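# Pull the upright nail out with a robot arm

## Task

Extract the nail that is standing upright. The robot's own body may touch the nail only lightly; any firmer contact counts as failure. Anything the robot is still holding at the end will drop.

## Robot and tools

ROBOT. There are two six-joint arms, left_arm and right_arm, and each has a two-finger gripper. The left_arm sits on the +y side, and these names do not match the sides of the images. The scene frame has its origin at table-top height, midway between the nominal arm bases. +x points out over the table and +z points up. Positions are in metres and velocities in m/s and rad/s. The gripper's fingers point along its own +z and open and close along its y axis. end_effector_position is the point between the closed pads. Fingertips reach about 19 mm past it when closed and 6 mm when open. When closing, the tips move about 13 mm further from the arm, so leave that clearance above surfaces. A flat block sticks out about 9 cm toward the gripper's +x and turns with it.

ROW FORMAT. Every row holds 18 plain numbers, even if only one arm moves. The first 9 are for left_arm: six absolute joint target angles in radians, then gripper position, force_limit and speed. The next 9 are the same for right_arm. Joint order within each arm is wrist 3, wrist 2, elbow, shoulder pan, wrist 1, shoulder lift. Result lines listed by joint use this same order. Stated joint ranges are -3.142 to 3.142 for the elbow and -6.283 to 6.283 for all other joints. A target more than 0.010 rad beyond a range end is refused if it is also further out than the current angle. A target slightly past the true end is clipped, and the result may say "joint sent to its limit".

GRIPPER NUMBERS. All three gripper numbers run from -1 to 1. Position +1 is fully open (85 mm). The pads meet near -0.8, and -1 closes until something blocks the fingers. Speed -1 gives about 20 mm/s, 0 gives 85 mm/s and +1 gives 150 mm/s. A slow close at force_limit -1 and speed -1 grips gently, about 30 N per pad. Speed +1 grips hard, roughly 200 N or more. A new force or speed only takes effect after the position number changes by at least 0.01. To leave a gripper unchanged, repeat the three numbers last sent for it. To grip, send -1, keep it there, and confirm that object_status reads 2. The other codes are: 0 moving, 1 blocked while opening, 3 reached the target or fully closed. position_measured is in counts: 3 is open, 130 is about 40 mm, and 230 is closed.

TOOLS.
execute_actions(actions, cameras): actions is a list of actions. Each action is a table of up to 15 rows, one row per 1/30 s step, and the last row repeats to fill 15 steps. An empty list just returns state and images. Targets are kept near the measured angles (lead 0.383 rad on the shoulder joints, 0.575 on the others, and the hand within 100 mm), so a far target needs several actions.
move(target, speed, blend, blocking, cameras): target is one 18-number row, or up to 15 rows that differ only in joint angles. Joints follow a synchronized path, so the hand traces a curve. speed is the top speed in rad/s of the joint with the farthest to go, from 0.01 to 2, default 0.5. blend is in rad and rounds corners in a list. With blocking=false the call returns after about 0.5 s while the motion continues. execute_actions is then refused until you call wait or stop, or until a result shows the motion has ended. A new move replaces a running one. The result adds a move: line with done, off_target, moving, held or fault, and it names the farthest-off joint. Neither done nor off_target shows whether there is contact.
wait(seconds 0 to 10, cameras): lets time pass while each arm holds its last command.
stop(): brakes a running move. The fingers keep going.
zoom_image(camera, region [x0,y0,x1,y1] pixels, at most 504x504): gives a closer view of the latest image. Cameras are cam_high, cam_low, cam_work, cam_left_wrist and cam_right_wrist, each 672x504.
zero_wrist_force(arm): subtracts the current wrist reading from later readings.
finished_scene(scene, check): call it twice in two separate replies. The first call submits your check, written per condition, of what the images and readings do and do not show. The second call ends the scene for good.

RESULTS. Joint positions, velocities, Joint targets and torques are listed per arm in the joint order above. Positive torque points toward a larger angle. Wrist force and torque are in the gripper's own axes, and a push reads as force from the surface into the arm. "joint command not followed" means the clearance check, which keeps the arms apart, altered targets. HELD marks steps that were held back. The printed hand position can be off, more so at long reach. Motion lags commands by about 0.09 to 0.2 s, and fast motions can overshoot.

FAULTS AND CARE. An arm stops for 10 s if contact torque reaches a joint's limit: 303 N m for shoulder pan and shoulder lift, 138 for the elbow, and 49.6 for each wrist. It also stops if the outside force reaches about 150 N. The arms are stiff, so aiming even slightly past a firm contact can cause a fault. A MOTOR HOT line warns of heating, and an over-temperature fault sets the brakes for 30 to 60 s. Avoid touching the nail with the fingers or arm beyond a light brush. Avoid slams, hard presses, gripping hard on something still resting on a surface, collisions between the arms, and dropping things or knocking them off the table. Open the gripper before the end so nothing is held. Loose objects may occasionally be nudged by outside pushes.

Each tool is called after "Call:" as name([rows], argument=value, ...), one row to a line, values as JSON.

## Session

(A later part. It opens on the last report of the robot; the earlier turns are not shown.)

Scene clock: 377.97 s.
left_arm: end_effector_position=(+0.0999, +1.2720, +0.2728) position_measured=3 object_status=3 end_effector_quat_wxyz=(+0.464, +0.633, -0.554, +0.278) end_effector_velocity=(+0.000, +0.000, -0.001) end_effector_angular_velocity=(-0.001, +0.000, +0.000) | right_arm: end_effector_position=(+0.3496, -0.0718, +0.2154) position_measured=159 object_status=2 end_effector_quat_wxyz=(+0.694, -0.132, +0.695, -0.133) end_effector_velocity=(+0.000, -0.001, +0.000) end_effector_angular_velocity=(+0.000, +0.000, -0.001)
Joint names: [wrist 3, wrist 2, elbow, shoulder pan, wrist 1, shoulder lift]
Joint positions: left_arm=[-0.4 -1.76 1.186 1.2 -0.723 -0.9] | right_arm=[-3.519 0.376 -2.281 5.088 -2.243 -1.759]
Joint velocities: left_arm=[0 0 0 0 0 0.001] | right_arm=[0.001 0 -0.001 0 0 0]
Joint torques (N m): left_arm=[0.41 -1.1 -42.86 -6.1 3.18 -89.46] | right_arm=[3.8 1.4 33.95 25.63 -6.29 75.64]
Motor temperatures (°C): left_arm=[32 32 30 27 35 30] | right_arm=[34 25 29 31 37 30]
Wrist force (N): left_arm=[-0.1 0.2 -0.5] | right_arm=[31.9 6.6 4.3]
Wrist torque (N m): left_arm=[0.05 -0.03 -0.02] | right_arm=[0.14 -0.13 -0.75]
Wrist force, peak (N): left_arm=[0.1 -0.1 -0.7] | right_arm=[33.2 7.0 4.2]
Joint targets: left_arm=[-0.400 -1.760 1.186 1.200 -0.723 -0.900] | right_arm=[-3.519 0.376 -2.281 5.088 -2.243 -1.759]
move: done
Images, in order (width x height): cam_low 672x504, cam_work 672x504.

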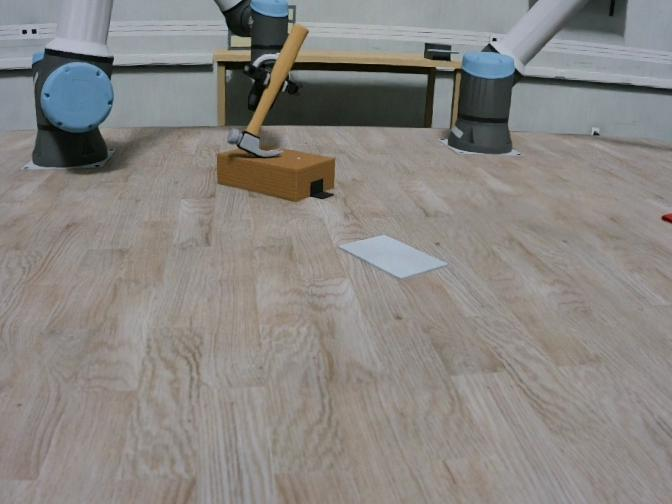

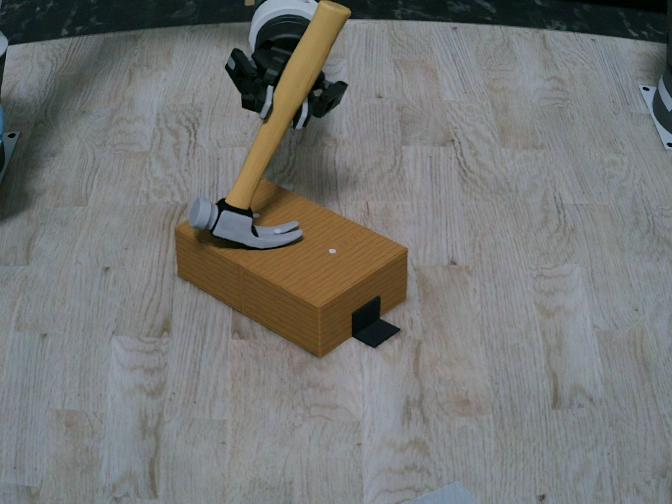

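Call:
move(target=[-0.4,-1.76,1.186,1.2,-0.723,-0.9,1,1,1,-3.3486,0.3968,-2.3291,5.1092,-2.2296,-1.7245,-1,1,0.4], speed=0.1, cameras=["cam_low","cam_work"])

Call:
zoom_image(camera="cam_work", region=[220, 190, 320, 265])

Call:
zoom_image(camera="cam_low", region=[230, 115, 300, 165])

Scene clock: 380.33 s.
left_arm: end_effector_position=(+0.0999, +1.2720, +0.2728) position_measured=3 object_status=3 end_effector_quat_wxyz=(+0.464, +0.633, -0.554, +0.278) end_effector_velocity=(+0.000, +0.000, -0.001) end_effector_angular_velocity=(-0.002, +0.001, +0.000) | right_arm: end_effector_position=(+0.3493, -0.0967, +0.2144) position_measured=159 object_status=2 end_effector_quat_wxyz=(+0.703, -0.072, +0.703, -0.074) end_effector_velocity=(+0.000, -0.001, +0.000) end_effector_angular_velocity=(+0.001, +0.000, -0.001)
Joint names: [wrist 3, wrist 2, elbow, shoulder pan, wrist 1, shoulder lift]
Joint positions: left_arm=[-0.4 -1.76 1.186 1.2 -0.723 -0.9] | right_arm=[-3.349 0.397 -2.329 5.109 -2.23 -1.725]
Joint velocities: left_arm=[0 0 0.001 0 0 0.001] | right_arm=[0.001 0.001 -0.001 0 0 0.001]
Joint torques (N m): left_arm=[0.26 -1.25 -40.6 -4.31 2.63 -88.47] | right_arm=[4.5 10.98 3.36 20.84 4.57 50.54]
Motor temperatures (°C): left_arm=[32 32 30 27 35 30] | right_arm=[34 25 29 31 37 30]
Wrist force (N): left_arm=[0.1 0.0 -0.5] | right_arm=[-35.9 19.6 12.7]
Wrist torque (N m): left_arm=[0.01 -0.06 -0.02] | right_arm=[0.35 -0.53 -1.11]
Wrist force, peak (N): left_arm=[0.1 0.3 -0.8] | right_arm=[-35.9 19.6 12.7]
Joint targets: left_arm=[-0.400 -1.760 1.186 1.200 -0.723 -0.900] | right_arm=[-3.349 0.397 -2.329 5.109 -2.230 -1.724]
move: done
Images, in order (width x height): cam_low 672x504, cam_work 672x504.

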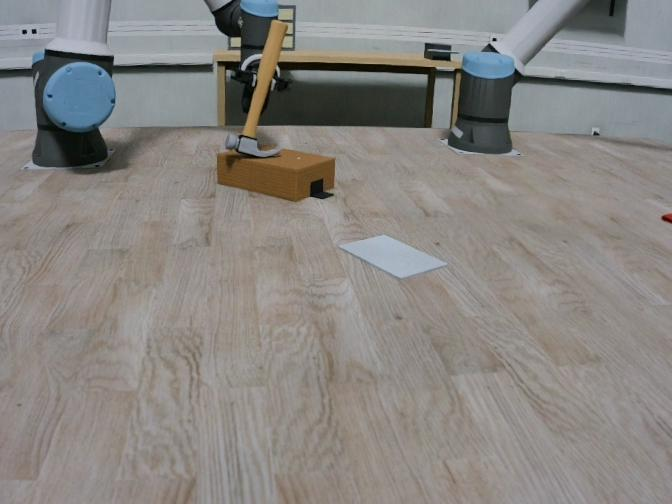

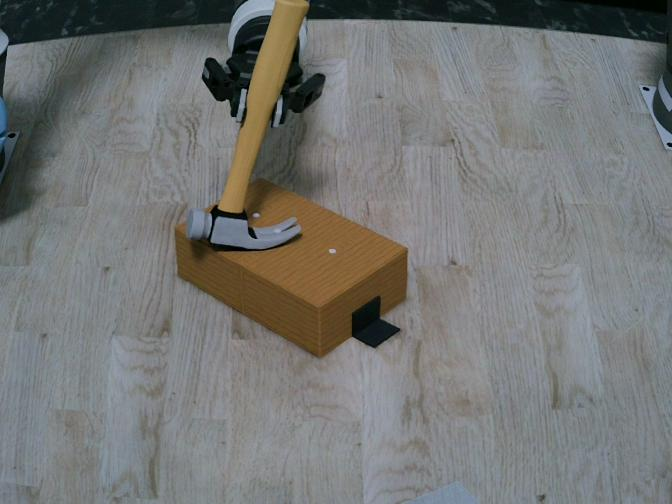

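Scaled by 5.040 from the camera's 672x504 image, which has a finer 960x720 frame.

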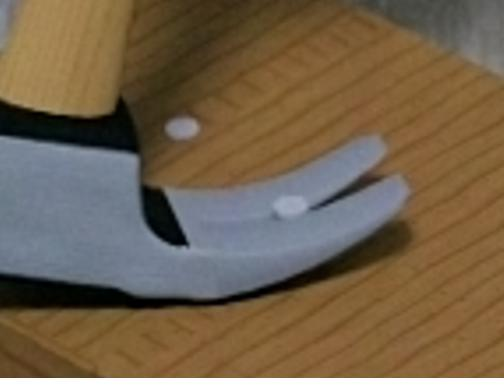

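Scaled by 7.200 from the camera's 672x504 image, which has a finer 960x720 frame.

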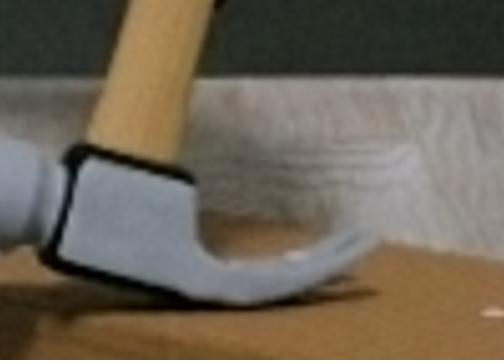

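Call:
move(target=[-0.4,-1.76,1.186,1.2,-0.723,-0.9,1,1,1,-3.1816,0.4204,-2.3776,5.1328,-2.2163,-1.6893,-1,1,0.4], speed=0.1, cameras=["cam_low","cam_work"])

Call:
zoom_image(camera="cam_work", region=[220, 190, 320, 265])

Call:
zoom_image(camera="cam_low", region=[230, 115, 300, 165])

Scene clock: 382.80 s.
left_arm: end_effector_position=(+0.0999, +1.2720, +0.2728) position_measured=3 object_status=3 end_effector_quat_wxyz=(+0.464, +0.633, -0.554, +0.278) end_effector_velocity=(+0.000, +0.000, -0.001) end_effector_angular_velocity=(-0.002, +0.001, +0.000) | right_arm: end_effector_position=(+0.3492, -0.1222, +0.2127) position_measured=159 object_status=2 end_effector_quat_wxyz=(+0.707, -0.014, +0.707, -0.015) end_effector_velocity=(+0.000, +0.000, +0.000) end_effector_angular_velocity=(+0.002, +0.000, +0.001)
Joint names: [wrist 3, wrist 2, elbow, shoulder pan, wrist 1, shoulder lift]
Joint positions: left_arm=[-0.4 -1.76 1.186 1.2 -0.723 -0.9] | right_arm=[-3.182 0.42 -2.378 5.133 -2.216 -1.689]
Joint velocities: left_arm=[0 -0.001 0.001 0 0 0.001] | right_arm=[0.001 0 0 0.001 0 0.001]
Joint torques (N m): left_arm=[0.07 -1.13 -40.99 -3.64 3.12 -88.79] | right_arm=[4.17 17.75 -9.58 8.28 1.79 50.03]
Motor temperatures (°C): left_arm=[32 32 30 27 35 30] | right_arm=[34 25 29 31 37 30]
Wrist force (N): left_arm=[-0.1 0.1 -0.8] | right_arm=[-30.3 47.5 2.2]
Wrist torque (N m): left_arm=[0.03 -0.02 -0.02] | right_arm=[0.24 -0.55 -1.08]
Wrist force, peak (N): left_arm=[-0.1 0.1 -0.8] | right_arm=[-30.3 47.5 2.2]
Joint targets: left_arm=[-0.400 -1.760 1.186 1.200 -0.723 -0.900] | right_arm=[-3.182 0.420 -2.378 5.133 -2.216 -1.689]
move: done
Images, in order (width x height): cam_low 672x504, cam_work 672x504.

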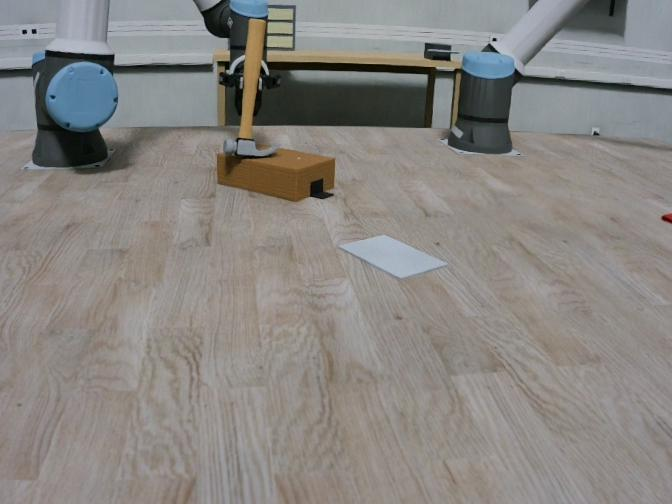

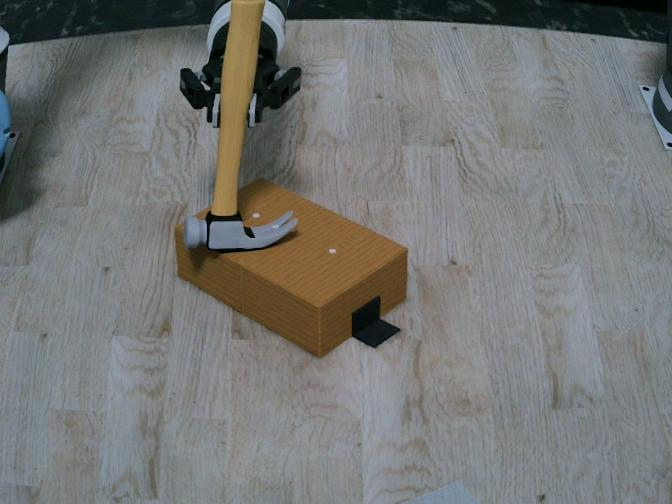

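Scaled by 5.040 from the camera's 672x504 image, which has a finer 960x720 frame.

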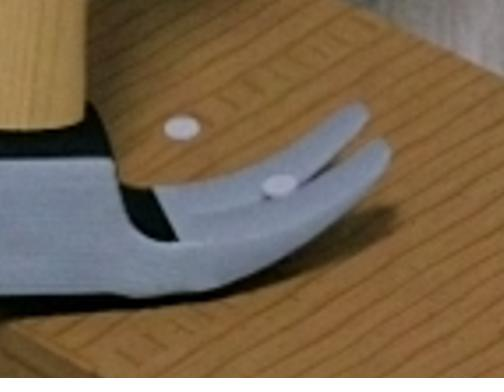

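Scaled by 7.200 from the camera's 672x504 image, which has a finer 960x720 frame.

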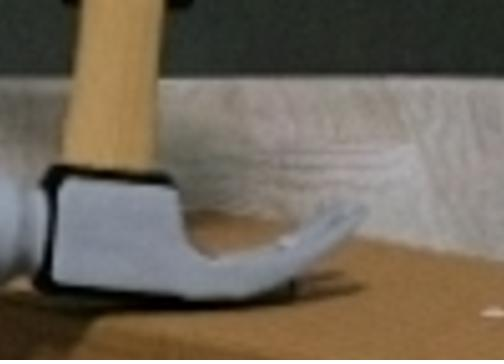

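Call:
move(target=[-0.4,-1.76,1.186,1.2,-0.723,-0.9,1,1,1,-3.0116,0.4464,-2.4234,5.1588,-2.2121,-1.6477,-1,1,0.4], speed=0.08, cameras=["cam_low","cam_work"])

Call:
zoom_image(camera="cam_work", region=[220, 190, 320, 265])

Call:
zoom_image(camera="cam_low", region=[230, 115, 300, 165])

Scene clock: 385.87 s.
left_arm: end_effector_position=(+0.0999, +1.2720, +0.2728) position_measured=3 object_status=3 end_effector_quat_wxyz=(+0.464, +0.633, -0.554, +0.278) end_effector_velocity=(-0.001, +0.000, +0.000) end_effector_angular_velocity=(+0.000, +0.001, +0.001) | right_arm: end_effector_position=(+0.3492, -0.1472, +0.2138) position_measured=159 object_status=2 end_effector_quat_wxyz=(+0.706, +0.047, +0.706, +0.045) end_effector_velocity=(-0.001, +0.000, +0.000) end_effector_angular_velocity=(+0.001, -0.001, +0.001)
Joint names: [wrist 3, wrist 2, elbow, shoulder pan, wrist 1, shoulder lift]
Joint positions: left_arm=[-0.4 -1.76 1.186 1.2 -0.723 -0.9] | right_arm=[-3.012 0.446 -2.423 5.159 -2.212 -1.648]
Joint velocities: left_arm=[-0.001 0 0 0.001 0 0] | right_arm=[0.002 0 0 0.001 0 -0.001]
Joint torques (N m): left_arm=[0.16 -1.88 -40.37 -3.41 2.72 -88.49] | right_arm=[4.01 4.1 22.58 20.66 1.35 54.74]
Motor temperatures (°C): left_arm=[32 32 30 27 35 30] | right_arm=[34 25 29 31 37 30]
Wrist force (N): left_arm=[0.0 -0.2 -0.3] | right_arm=[11.0 -0.1 2.8]
Wrist torque (N m): left_arm=[-0.02 -0.04 -0.02] | right_arm=[0.13 -0.21 -0.69]
Wrist force, peak (N): left_arm=[-0.1 0.1 -0.7] | right_arm=[55.5 39.5 5.8]
Joint targets: left_arm=[-0.400 -1.760 1.186 1.200 -0.723 -0.900] | right_arm=[-3.012 0.446 -2.423 5.159 -2.212 -1.648]
move: done
Images, in order (width x height): cam_low 672x504, cam_work 672x504.

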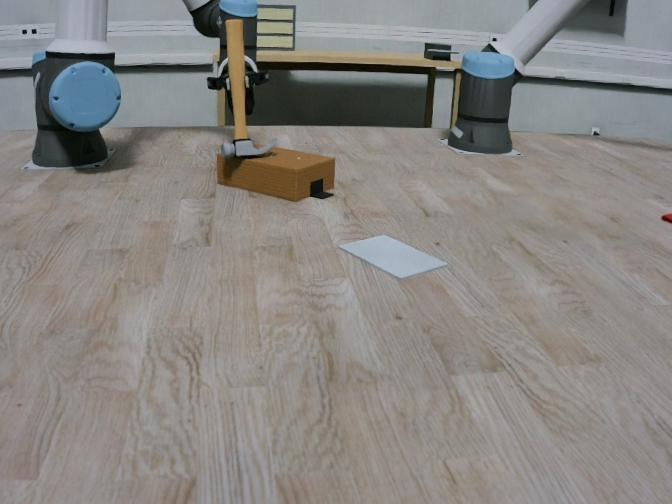

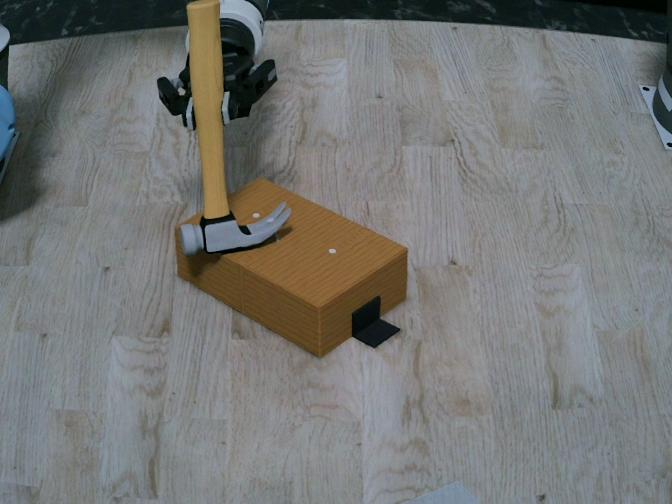

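Scaled by 5.040 from the camera's 672x504 image, which has a finer 960x720 frame.

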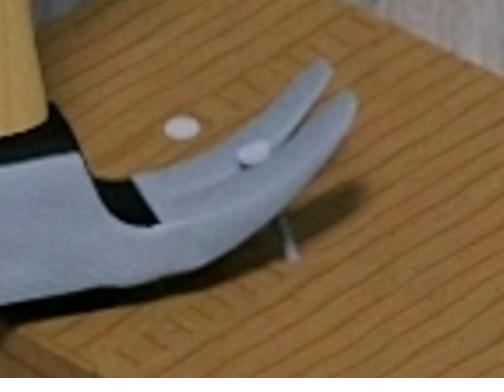

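Scaled by 7.200 from the camera's 672x504 image, which has a finer 960x720 frame.

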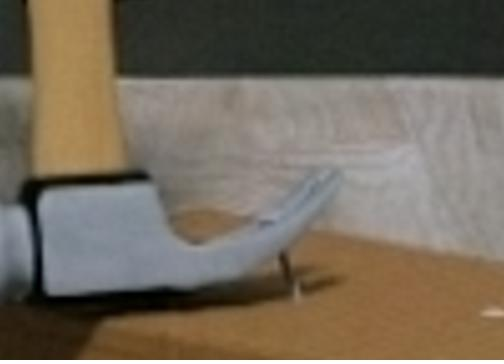

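Call:
move(target=[-0.4,-1.76,1.186,1.2,-0.723,-0.9,1,1,1,-3.0116,0.4464,-2.4017,5.1588,-2.2909,-1.5906,-1,1,0.4], speed=0.05, cameras=["cam_low","cam_work"])

Call:
zoom_image(camera="cam_work", region=[200, 170, 320, 265])

Call:
zoom_image(camera="cam_low", region=[230, 115, 300, 165])

Scene clock: 388.20 s.
left_arm: end_effector_position=(+0.0999, +1.2720, +0.2728) position_measured=3 object_status=3 end_effector_quat_wxyz=(+0.464, +0.633, -0.554, +0.278) end_effector_velocity=(-0.001, +0.000, +0.000) end_effector_angular_velocity=(-0.001, +0.000, +0.001) | right_arm: end_effector_position=(+0.3492, -0.1472, +0.2437) position_measured=179 object_status=2 end_effector_quat_wxyz=(+0.706, +0.047, +0.706, +0.045) end_effector_velocity=(+0.000, +0.000, +0.001) end_effector_angular_velocity=(+0.001, +0.000, +0.001)
Joint names: [wrist 3, wrist 2, elbow, shoulder pan, wrist 1, shoulder lift]
Joint positions: left_arm=[-0.4 -1.76 1.186 1.2 -0.723 -0.9] | right_arm=[-3.012 0.446 -2.402 5.159 -2.291 -1.591]
Joint velocities: left_arm=[0 0 0 0.001 0 0] | right_arm=[0 0 0 0.001 -0.001 0.002]
Joint torques (N m): left_arm=[0.59 -1.34 -39.67 -5.23 3.06 -89.27] | right_arm=[-2.42 -2.37 34.5 9.15 -5.5 48.76]
Motor temperatures (°C): left_arm=[32 32 30 27 35 30] | right_arm=[34 25 29 31 37 30]
Wrist force (N): left_arm=[0.0 0.0 -0.2] | right_arm=[-0.6 1.6 0.0]
Wrist torque (N m): left_arm=[0.01 -0.05 -0.01] | right_arm=[0.01 -0.18 0.07]
Wrist force, peak (N): left_arm=[-0.1 0.0 -0.7] | right_arm=[11.4 0.7 2.7]
Joint targets: left_arm=[-0.400 -1.760 1.186 1.200 -0.723 -0.900] | right_arm=[-3.012 0.446 -2.402 5.159 -2.291 -1.591]
move: done
Images, in order (width x height): cam_low 672x504, cam_work 672x504.

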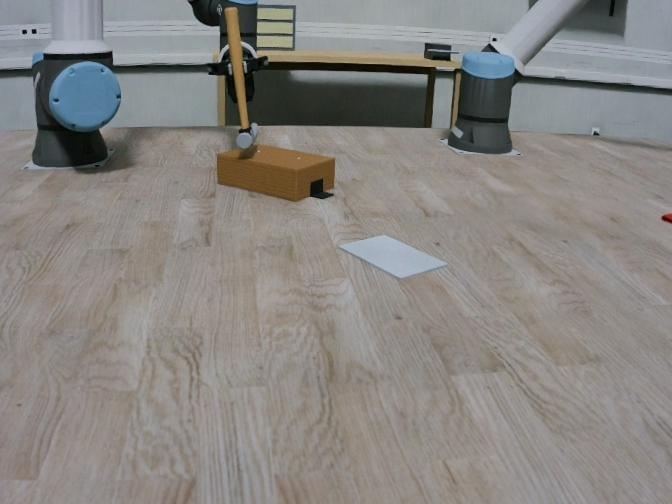

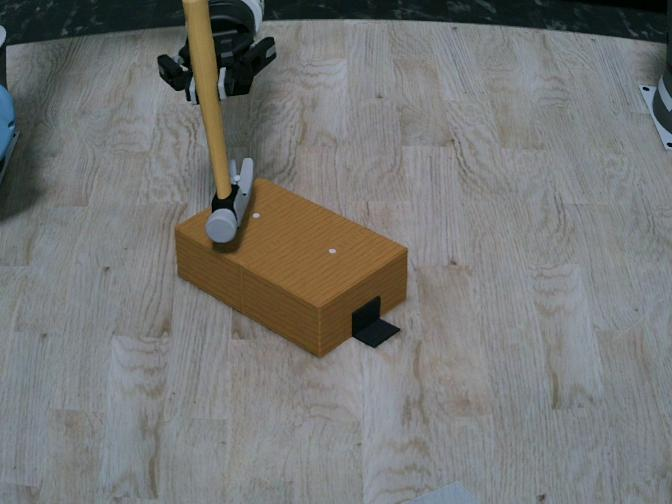

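Scaled by 4.200 from the camera's 672x504 image, which has a finer 960x720 frame.

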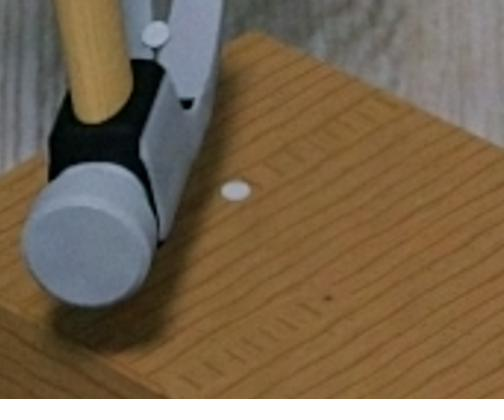

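Scaled by 7.200 from the camera's 672x504 image, which has a finer 960x720 frame.

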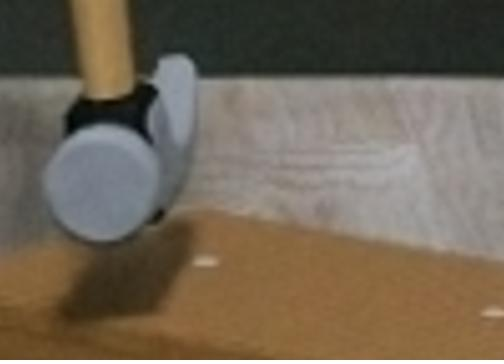

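Call:
move(target=[-0.4,-1.76,1.186,1.2,-0.723,-0.9,1,1,1,-3.1416,0.3788,-1.8736,5.0912,-2.6948,-1.7148,-1,1,0.4], speed=0.15)

Call:
zoom_image(camera="cam_work", region=[220, 0, 420, 150])

Call:
zoom_image(camera="cam_high", region=[180, 80, 310, 180])

Call:
zoom_image(camera="cam_low", region=[220, 0, 420, 150])

Scene clock: 393.00 s.
left_arm: end_effector_position=(+0.0999, +1.2720, +0.2728) position_measured=3 object_status=3 end_effector_quat_wxyz=(+0.464, +0.633, -0.554, +0.278) end_effector_velocity=(+0.000, +0.000, +0.000) end_effector_angular_velocity=(-0.001, +0.000, +0.000) | right_arm: end_effector_position=(+0.2991, +0.0517, +0.4202) position_measured=179 object_status=2 end_effector_quat_wxyz=(+0.707, +0.001, +0.707, -0.001) end_effector_velocity=(+0.000, +0.001, +0.000) end_effector_angular_velocity=(-0.001, +0.000, +0.000)
Joint names: [wrist 3, wrist 2, elbow, shoulder pan, wrist 1, shoulder lift]
Joint positions: left_arm=[-0.4 -1.76 1.186 1.2 -0.723 -0.9] | right_arm=[-3.142 0.379 -1.874 5.091 -2.695 -1.715]
Joint velocities: left_arm=[0 0 0 0 0 0.001] | right_arm=[-0.001 0 0.001 0 -0.001 -0.001]
Joint torques (N m): left_arm=[0.23 -1.13 -38.8 -3.89 2.93 -86.96] | right_arm=[-2.92 -2.73 45.93 -18.82 -5.63 46.04]
Motor temperatures (°C): left_arm=[32 32 30 27 35 30] | right_arm=[34 25 29 31 37 30]
Wrist force (N): left_arm=[-0.2 0.0 -0.4] | right_arm=[-0.4 1.6 -0.1]
Wrist torque (N m): left_arm=[0.02 -0.02 -0.02] | right_arm=[0.02 -0.13 0.17]
Wrist force, peak (N): left_arm=[-0.1 -0.1 -0.9] | right_arm=[-1.8 2.3 -0.2]
Joint targets: left_arm=[-0.400 -1.760 1.186 1.200 -0.723 -0.900] | right_arm=[-3.142 0.379 -1.874 5.091 -2.695 -1.715]
move: done

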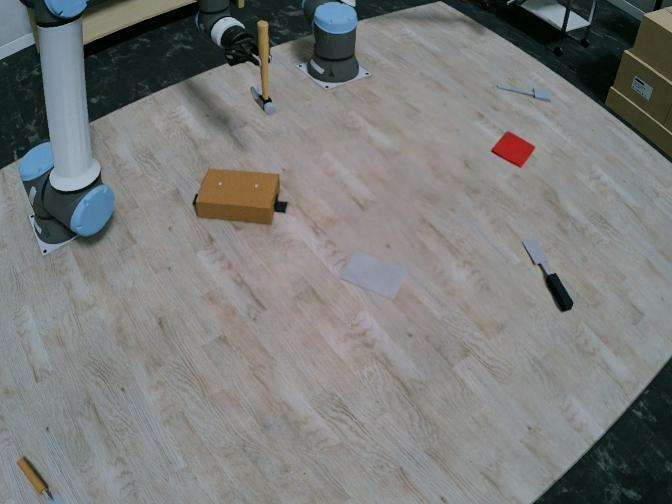

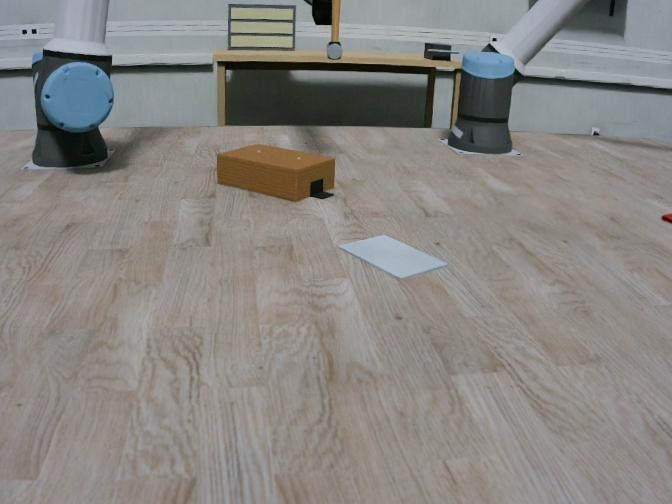

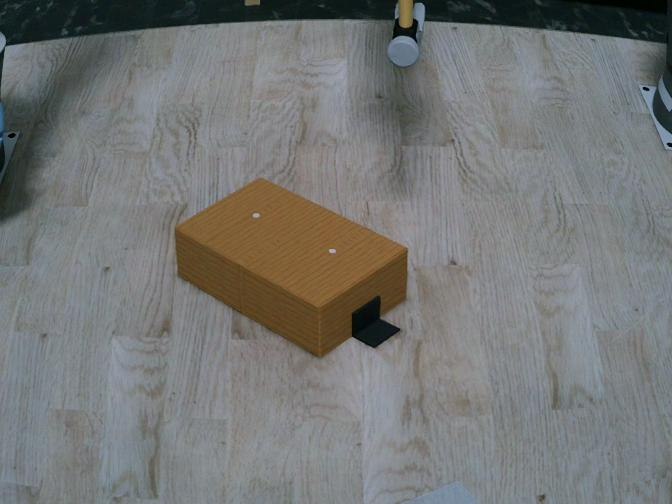

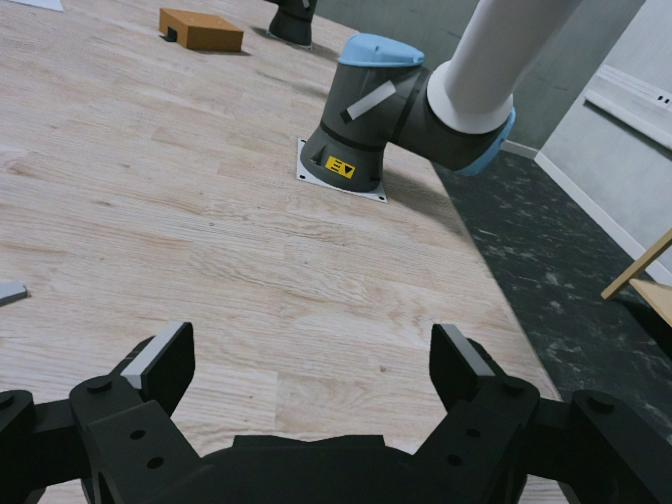

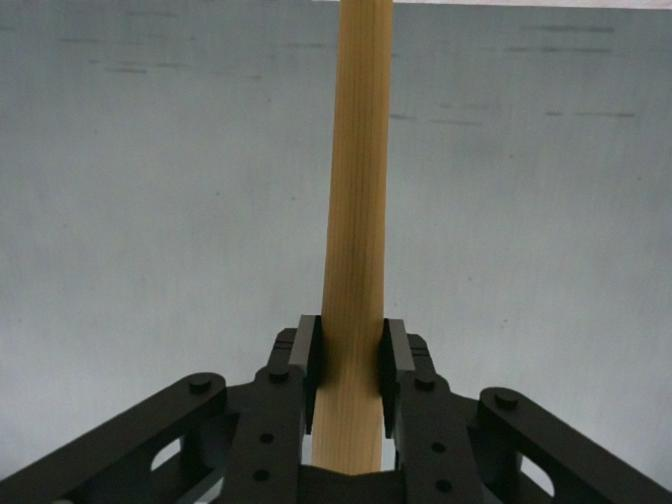

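Scaled by 2.520 from the camera's 672x504 image, which has a finer 960x720 frame.

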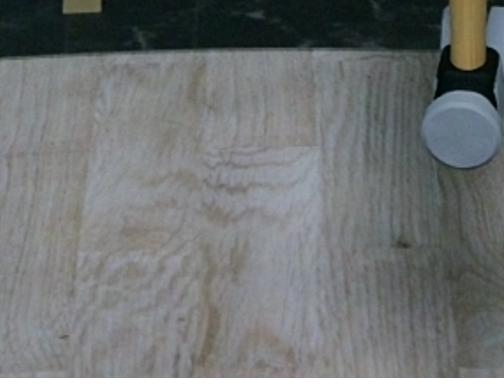

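Scaled by 3.877 from the camera's 672x504 image, which has a finer 960x720 frame.

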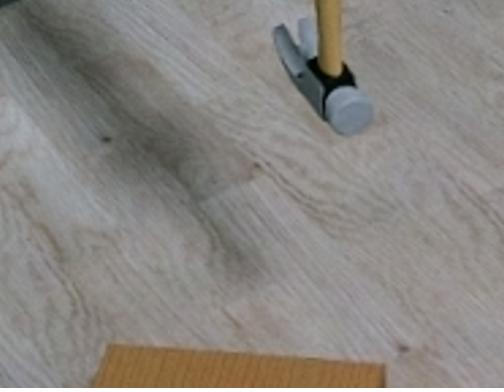

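Scaled by 2.520 from the camera's 672x504 image, which has a finer 960x720 frame.

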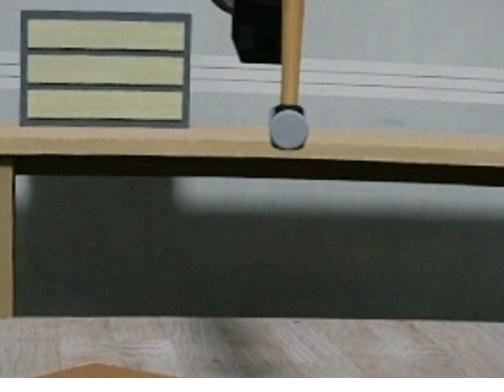

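Call:
move(target=[-0.4,-1.76,1.186,1.2,-0.723,-0.9,1,1,1,-3.1416,-0.0878,-1.6570,4.6246,-2.6582,-1.9680,-1,1,0.4], speed=0.25, cameras=[])

Call:
move(target=[-0.4,-1.76,1.186,1.2,-0.723,-0.9,1,1,1,-5.1405,1.571,-1.5250,4.2843,-1.2646,-1.9228,-1,1,0.4], speed=0.3)

Call:
zoom_image(camera="cam_work", region=[220, 0, 600, 285])

Call:
zoom_image(camera="cam_high", region=[260, 60, 400, 165])

Scene clock: 396.47 s.
left_arm: end_effector_position=(+0.0999, +1.2720, +0.2728) position_measured=3 object_status=3 end_effector_quat_wxyz=(+0.464, +0.633, -0.554, +0.278) end_effector_velocity=(+0.000, +0.000, -0.001) end_effector_angular_velocity=(-0.001, +0.000, +0.001) | right_arm: end_effector_position=(+0.5992, +0.1512, +0.3602) position_measured=179 object_status=2 end_effector_quat_wxyz=(+0.707, +0.001, +0.707, -0.001) end_effector_velocity=(+0.002, +0.000, -0.001) end_effector_angular_velocity=(-0.002, +0.000, -0.001)
Joint names: [wrist 3, wrist 2, elbow, shoulder pan, wrist 1, shoulder lift]
Joint positions: left_arm=[-0.4 -1.76 1.186 1.2 -0.723 -0.9] | right_arm=[-3.142 -0.088 -1.657 4.625 -2.658 -1.968]
Joint velocities: left_arm=[0 -0.001 0 0 0 0.001] | right_arm=[0 -0.002 0.001 -0.002 0 -0.002]
Joint torques (N m): left_arm=[0.35 -1.04 -39.13 -1.52 2.47 -86.8] | right_arm=[-2.56 -3.01 47.9 -19.02 4.27 71.1]
Motor temperatures (°C): left_arm=[32 32 30 27 35 30] | right_arm=[34 25 29 31 37 30]
Wrist force (N): left_arm=[-0.2 0.0 -0.3] | right_arm=[-0.4 1.7 0.5]
Wrist torque (N m): left_arm=[0.01 -0.01 -0.02] | right_arm=[0.00 -0.06 0.13]
Wrist force, peak (N): left_arm=[-0.1 0.2 -0.8] | right_arm=[0.0 2.1 3.6]
Joint targets: left_arm=[-0.400 -1.760 1.186 1.200 -0.723 -0.900] | right_arm=[-3.142 -0.088 -1.657 4.625 -2.658 -1.968]
move: done
No camera images: "cameras" was empty.

Scene clock: 403.60 s.
left_arm: end_effector_position=(+0.0999, +1.2720, +0.2728) position_measured=3 object_status=3 end_effector_quat_wxyz=(+0.464, +0.633, -0.554, +0.278) end_effector_velocity=(+0.000, +0.000, +0.002) end_effector_angular_velocity=(+0.002, +0.000, +0.001) | right_arm: end_effector_position=(+0.5988, +0.1509, +0.2996) position_measured=179 object_status=2 end_effector_quat_wxyz=(+0.000, +0.001, +1.000, +0.000) end_effector_velocity=(+0.000, +0.000, +0.001) end_effector_angular_velocity=(+0.001, +0.001, +0.002)
Joint names: [wrist 3, wrist 2, elbow, shoulder pan, wrist 1, shoulder lift]
Joint positions: left_arm=[-0.4 -1.76 1.186 1.2 -0.723 -0.9] | right_arm=[-5.14 1.571 -1.525 4.284 -1.265 -1.923]
Joint velocities: left_arm=[-0.001 0 0 0 0 -0.002] | right_arm=[-0.001 0.001 0 0 0 0]
Joint torques (N m): left_arm=[0.32 -1.32 -40.67 -1.79 2.96 -90.03] | right_arm=[-2.77 4.83 54.24 -16.77 9.37 101.61]
Motor temperatures (°C): left_arm=[32 32 30 27 35 30] | right_arm=[34 25 29 31 37 30]
Wrist force (N): left_arm=[0.3 0.2 -0.3] | right_arm=[-1.2 1.4 2.5]
Wrist torque (N m): left_arm=[0.04 -0.09 -0.02] | right_arm=[-0.20 -0.47 0.09]
Wrist force, peak (N): left_arm=[-0.2 0.3 -0.8] | right_arm=[-1.7 1.6 4.4]
Joint targets: left_arm=[-0.400 -1.760 1.186 1.200 -0.723 -0.900] | right_arm=[-5.140 1.571 -1.525 4.284 -1.265 -1.923]
move: done

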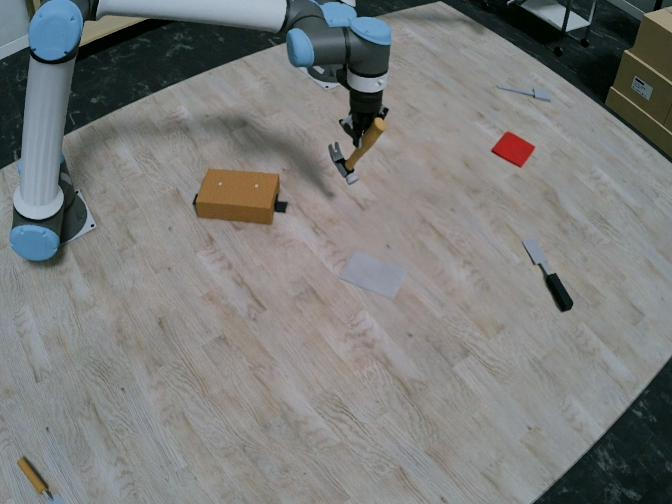

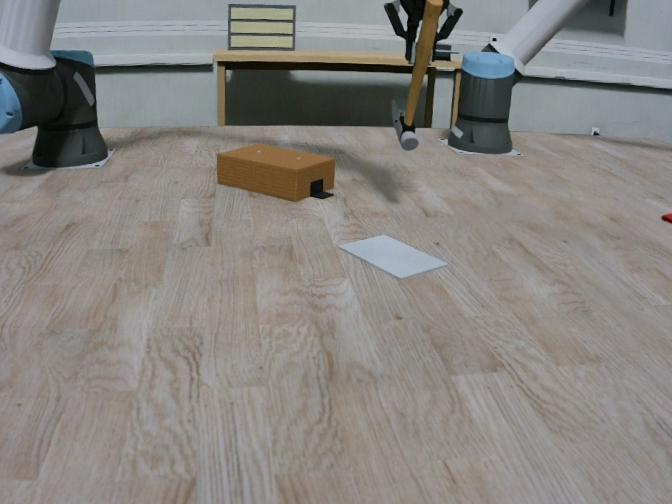

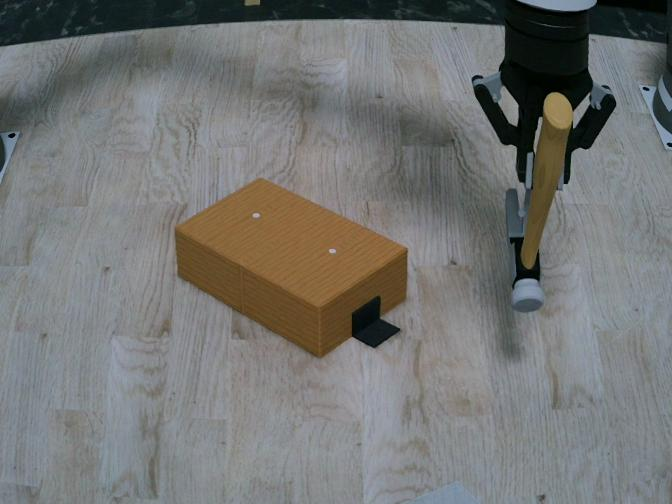

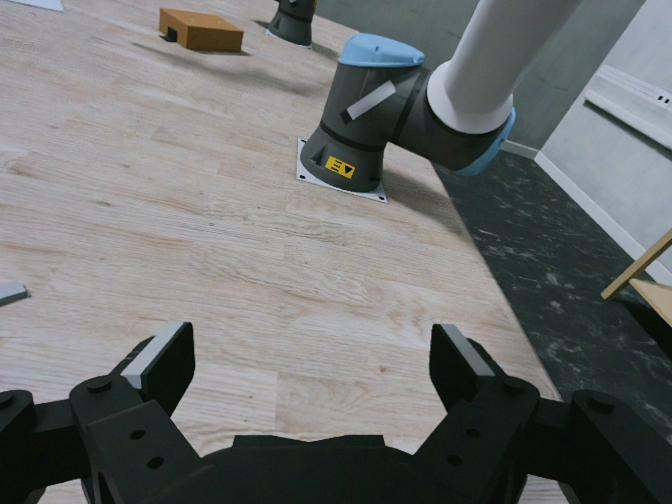

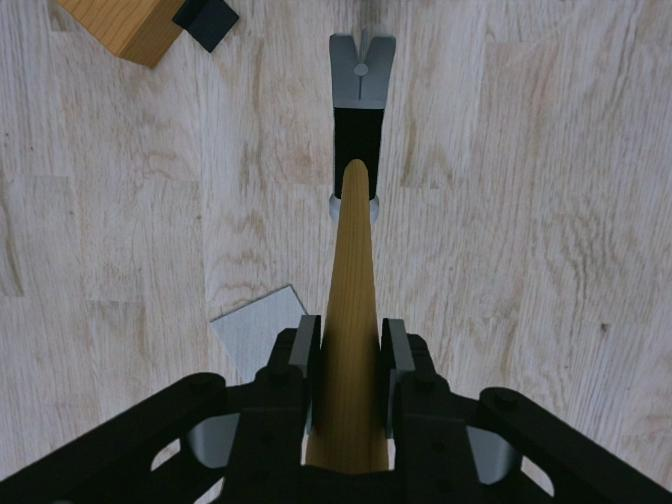

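Scaled by 1.326 from the camera's 672x504 image, which has a finer 960x720 frame.

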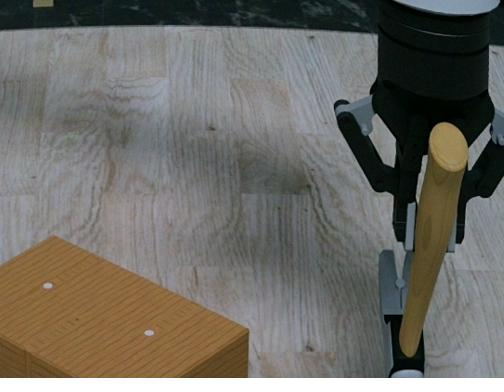

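Scaled by 3.600 from the camera's 672x504 image, which has a finer 960x720 frame.

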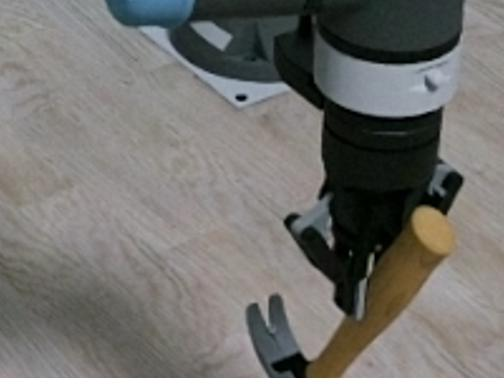

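Call:
move([
  [-0.4,-1.76,1.186,1.2,-0.723,-0.9,1,1,1,-5.1405,1.571,-1.6425,4.2843,-1.0729,-1.9970,-1,1,0.4],
  [-0.4,-1.76,1.186,1.2,-0.723,-0.9,1,1,1,-5.1405,1.571,-1.6656,4.2843,-1.0224,-2.0244,-1,1,0.4],
], speed=[0.15,0.05], cameras=["cam_low"])

Call:
zoom_image(camera="cam_low", region=[360, 20, 500, 220])

Scene clock: 406.83 s.
left_arm: end_effector_position=(+0.0999, +1.2720, +0.2728) position_measured=3 object_status=3 end_effector_quat_wxyz=(+0.464, +0.633, -0.554, +0.278) end_effector_velocity=(+0.000, +0.000, +0.001) end_effector_angular_velocity=(+0.002, +0.000, +0.000) | right_arm: end_effector_position=(+0.5988, +0.1510, +0.1497) position_measured=185 object_status=0 end_effector_quat_wxyz=(+0.000, +0.001, +1.000, +0.000) end_effector_velocity=(+0.000, +0.000, -0.003) end_effector_angular_velocity=(-0.001, +0.001, +0.000)
Joint names: [wrist 3, wrist 2, elbow, shoulder pan, wrist 1, shoulder lift]
Joint positions: left_arm=[-0.4 -1.76 1.186 1.2 -0.723 -0.9] | right_arm=[-5.141 1.571 -1.666 4.284 -1.022 -2.024]
Joint velocities: left_arm=[0 0 0 0 0 -0.001] | right_arm=[0 0 -0.001 0 0.002 -0.003]
Joint torques (N m): left_arm=[-0.06 -1.5 -38.61 -1.61 2.73 -90.1] | right_arm=[-2.8 3.35 11.26 14.06 3.19 40.77]
Motor temperatures (°C): left_arm=[32 32 30 27 35 30] | right_arm=[34 25 29 31 37 30]
Wrist force (N): left_arm=[-0.3 -0.1 -0.4] | right_arm=[-10.9 1.0 -38.1]
Wrist torque (N m): left_arm=[-0.01 0.00 -0.02] | right_arm=[-0.03 -0.62 0.05]
Wrist force, peak (N): left_arm=[-0.3 0.1 -0.8] | right_arm=[-12.5 0.1 -51.9]
Joint targets: left_arm=[-0.400 -1.760 1.186 1.200 -0.723 -0.900] | right_arm=[-5.140 1.571 -1.666 4.284 -1.022 -2.024]
move: done
Images, in order (width x height): cam_low 672x504.

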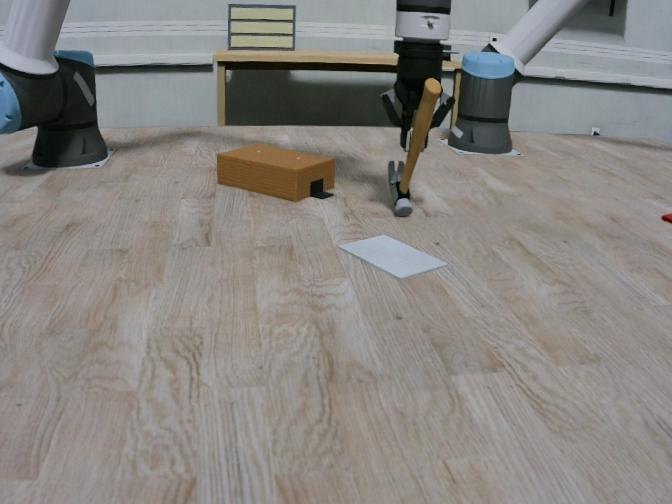

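Scaled by 2.520 from the camera's 672x504 image, which has a finer 960x720 frame.

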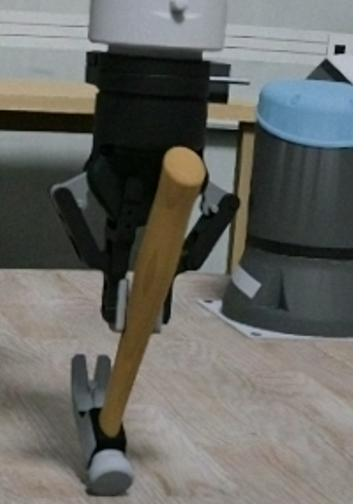

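Call:
move(target=[-0.4,-1.76,1.186,1.2,-0.723,-0.9,1,1,1,-5.166,1.571,-1.6561,4.2588,-0.9802,-2.0761,-1,1,0.4], speed=0.04, cameras=["cam_low"])

Call:
zoom_image(camera="cam_low", region=[360, 20, 500, 220])

Scene clock: 409.03 s.
left_arm: end_effector_position=(+0.0999, +1.2720, +0.2728) position_measured=3 object_status=3 end_effector_quat_wxyz=(+0.464, +0.633, -0.554, +0.278) end_effector_velocity=(+0.000, +0.000, -0.002) end_effector_angular_velocity=(-0.002, +0.001, +0.000) | right_arm: end_effector_position=(+0.6236, +0.1509, +0.1147) position_measured=190 object_status=2 end_effector_quat_wxyz=(+0.000, +0.001, +1.000, +0.000) end_effector_velocity=(+0.001, +0.001, +0.000) end_effector_angular_velocity=(+0.002, -0.001, +0.001)
Joint names: [wrist 3, wrist 2, elbow, shoulder pan, wrist 1, shoulder lift]
Joint positions: left_arm=[-0.4 -1.76 1.186 1.2 -0.723 -0.9] | right_arm=[-5.166 1.571 -1.656 4.259 -0.98 -2.076]
Joint velocities: left_arm=[0 0 0 0 0 0.002] | right_arm=[-0.001 0 0.001 -0.001 0.002 -0.001]
Joint torques (N m): left_arm=[-0.17 -0.91 -39.63 -0.42 2.6 -89.95] | right_arm=[-3.13 3.84 37.9 -13.11 6.85 64.65]
Motor temperatures (°C): left_arm=[32 32 30 27 35 30] | right_arm=[34 25 29 31 37 30]
Wrist force (N): left_arm=[0.0 0.2 -0.7] | right_arm=[-8.1 1.1 -13.8]
Wrist torque (N m): left_arm=[0.05 -0.05 -0.02] | right_arm=[-0.08 -0.18 0.07]
Wrist force, peak (N): left_arm=[-0.3 0.2 -0.8] | right_arm=[-21.2 0.6 -46.9]
Joint targets: left_arm=[-0.400 -1.760 1.186 1.200 -0.723 -0.900] | right_arm=[-5.166 1.571 -1.656 4.259 -0.980 -2.076]
move: done
Images, in order (width x height): cam_low 672x504.

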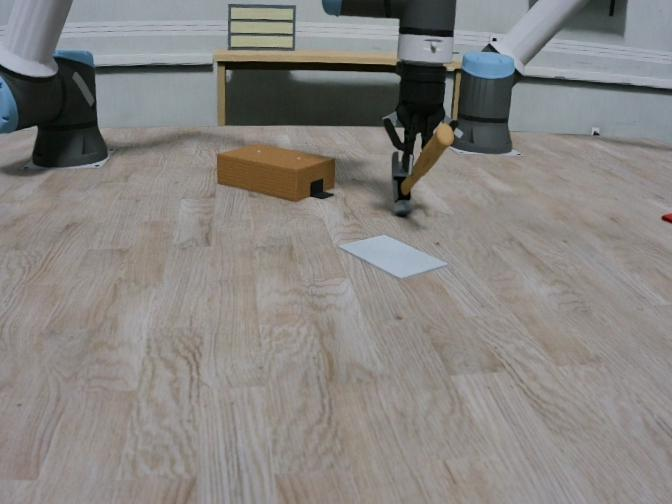

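Scaled by 2.520 from the camera's 672x504 image, which has a finer 960x720 frame.

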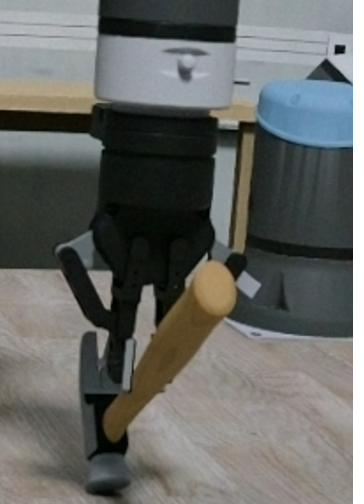

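Call:
wait(seconds=0.1, cameras=["cam_right_wrist", "cam_high"])

Call:
zoom_image(camera="cam_high", region=[290, 80, 420, 210])

Scene clock: 409.27 s.
left_arm: end_effector_position=(+0.0999, +1.2720, +0.2728) position_measured=3 object_status=3 end_effector_quat_wxyz=(+0.464, +0.633, -0.554, +0.278) end_effector_velocity=(+0.000, +0.000, +0.000) end_effector_angular_velocity=(-0.001, +0.000, -0.001) | right_arm: end_effector_position=(+0.6237, +0.1509, +0.1146) position_measured=190 object_status=2 end_effector_quat_wxyz=(+0.000, +0.001, +1.000, +0.000) end_effector_velocity=(+0.000, +0.000, +0.000) end_effector_angular_velocity=(+0.000, +0.000, +0.000)
Joint names: [wrist 3, wrist 2, elbow, shoulder pan, wrist 1, shoulder lift]
Joint positions: left_arm=[-0.4 -1.76 1.186 1.2 -0.723 -0.9] | right_arm=[-5.166 1.571 -1.656 4.259 -0.98 -2.076]
Joint velocities: left_arm=[0 0.001 0 0 0 0.001] | right_arm=[-0.001 0 0 -0.001 0 0]
Joint torques (N m): left_arm=[0.31 -1.38 -38.89 -0.71 2.85 -90.75] | right_arm=[-2.93 4.28 38.67 -12.94 6.57 67.11]
Motor temperatures (°C): left_arm=[32 32 30 27 35 30] | right_arm=[34 25 29 31 37 30]
Wrist force (N): left_arm=[0.0 -0.2 -0.5] | right_arm=[-7.3 1.2 -12.8]
Wrist torque (N m): left_arm=[-0.02 -0.06 -0.02] | right_arm=[-0.06 -0.19 0.07]
Wrist force, peak (N): left_arm=[0.0 0.3 -0.7] | right_arm=[-8.2 1.0 -13.6]
Joint targets: left_arm=[-0.400 -1.760 1.186 1.200 -0.723 -0.900] | right_arm=[-5.166 1.571 -1.656 4.259 -0.980 -2.076]
Tool commands: left_gripper/position=+1.0 left_gripper/force_limit=+1.0 left_gripper/speed=+1.0 right_gripper/position=-1.0 right_gripper/force_limit=+1.0 right_gripper/speed=+0.4
wait: 0.10 s; at rest by 0.03 s
Images, in order (width x height): cam_high 672x504, cam_right_wrist 672x504.

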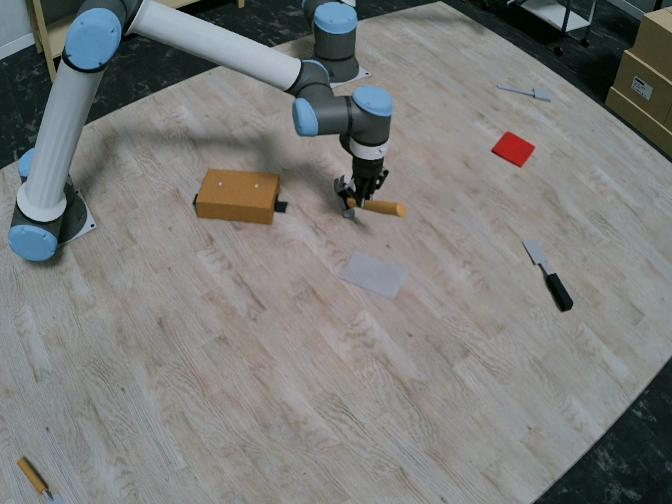

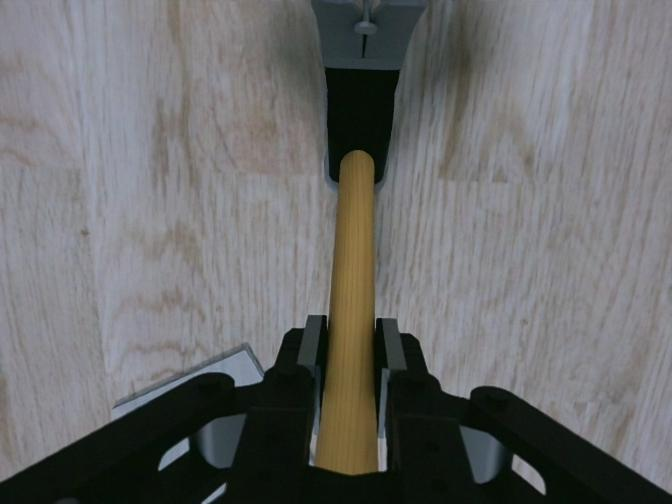

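Scaled by 3.877 from the camera's 672x504 image, which has a finer 960x720 frame.

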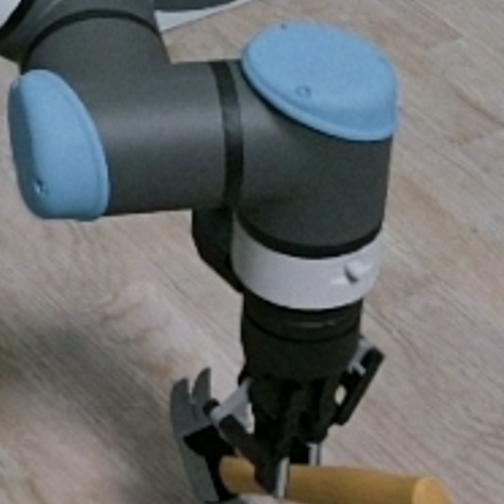

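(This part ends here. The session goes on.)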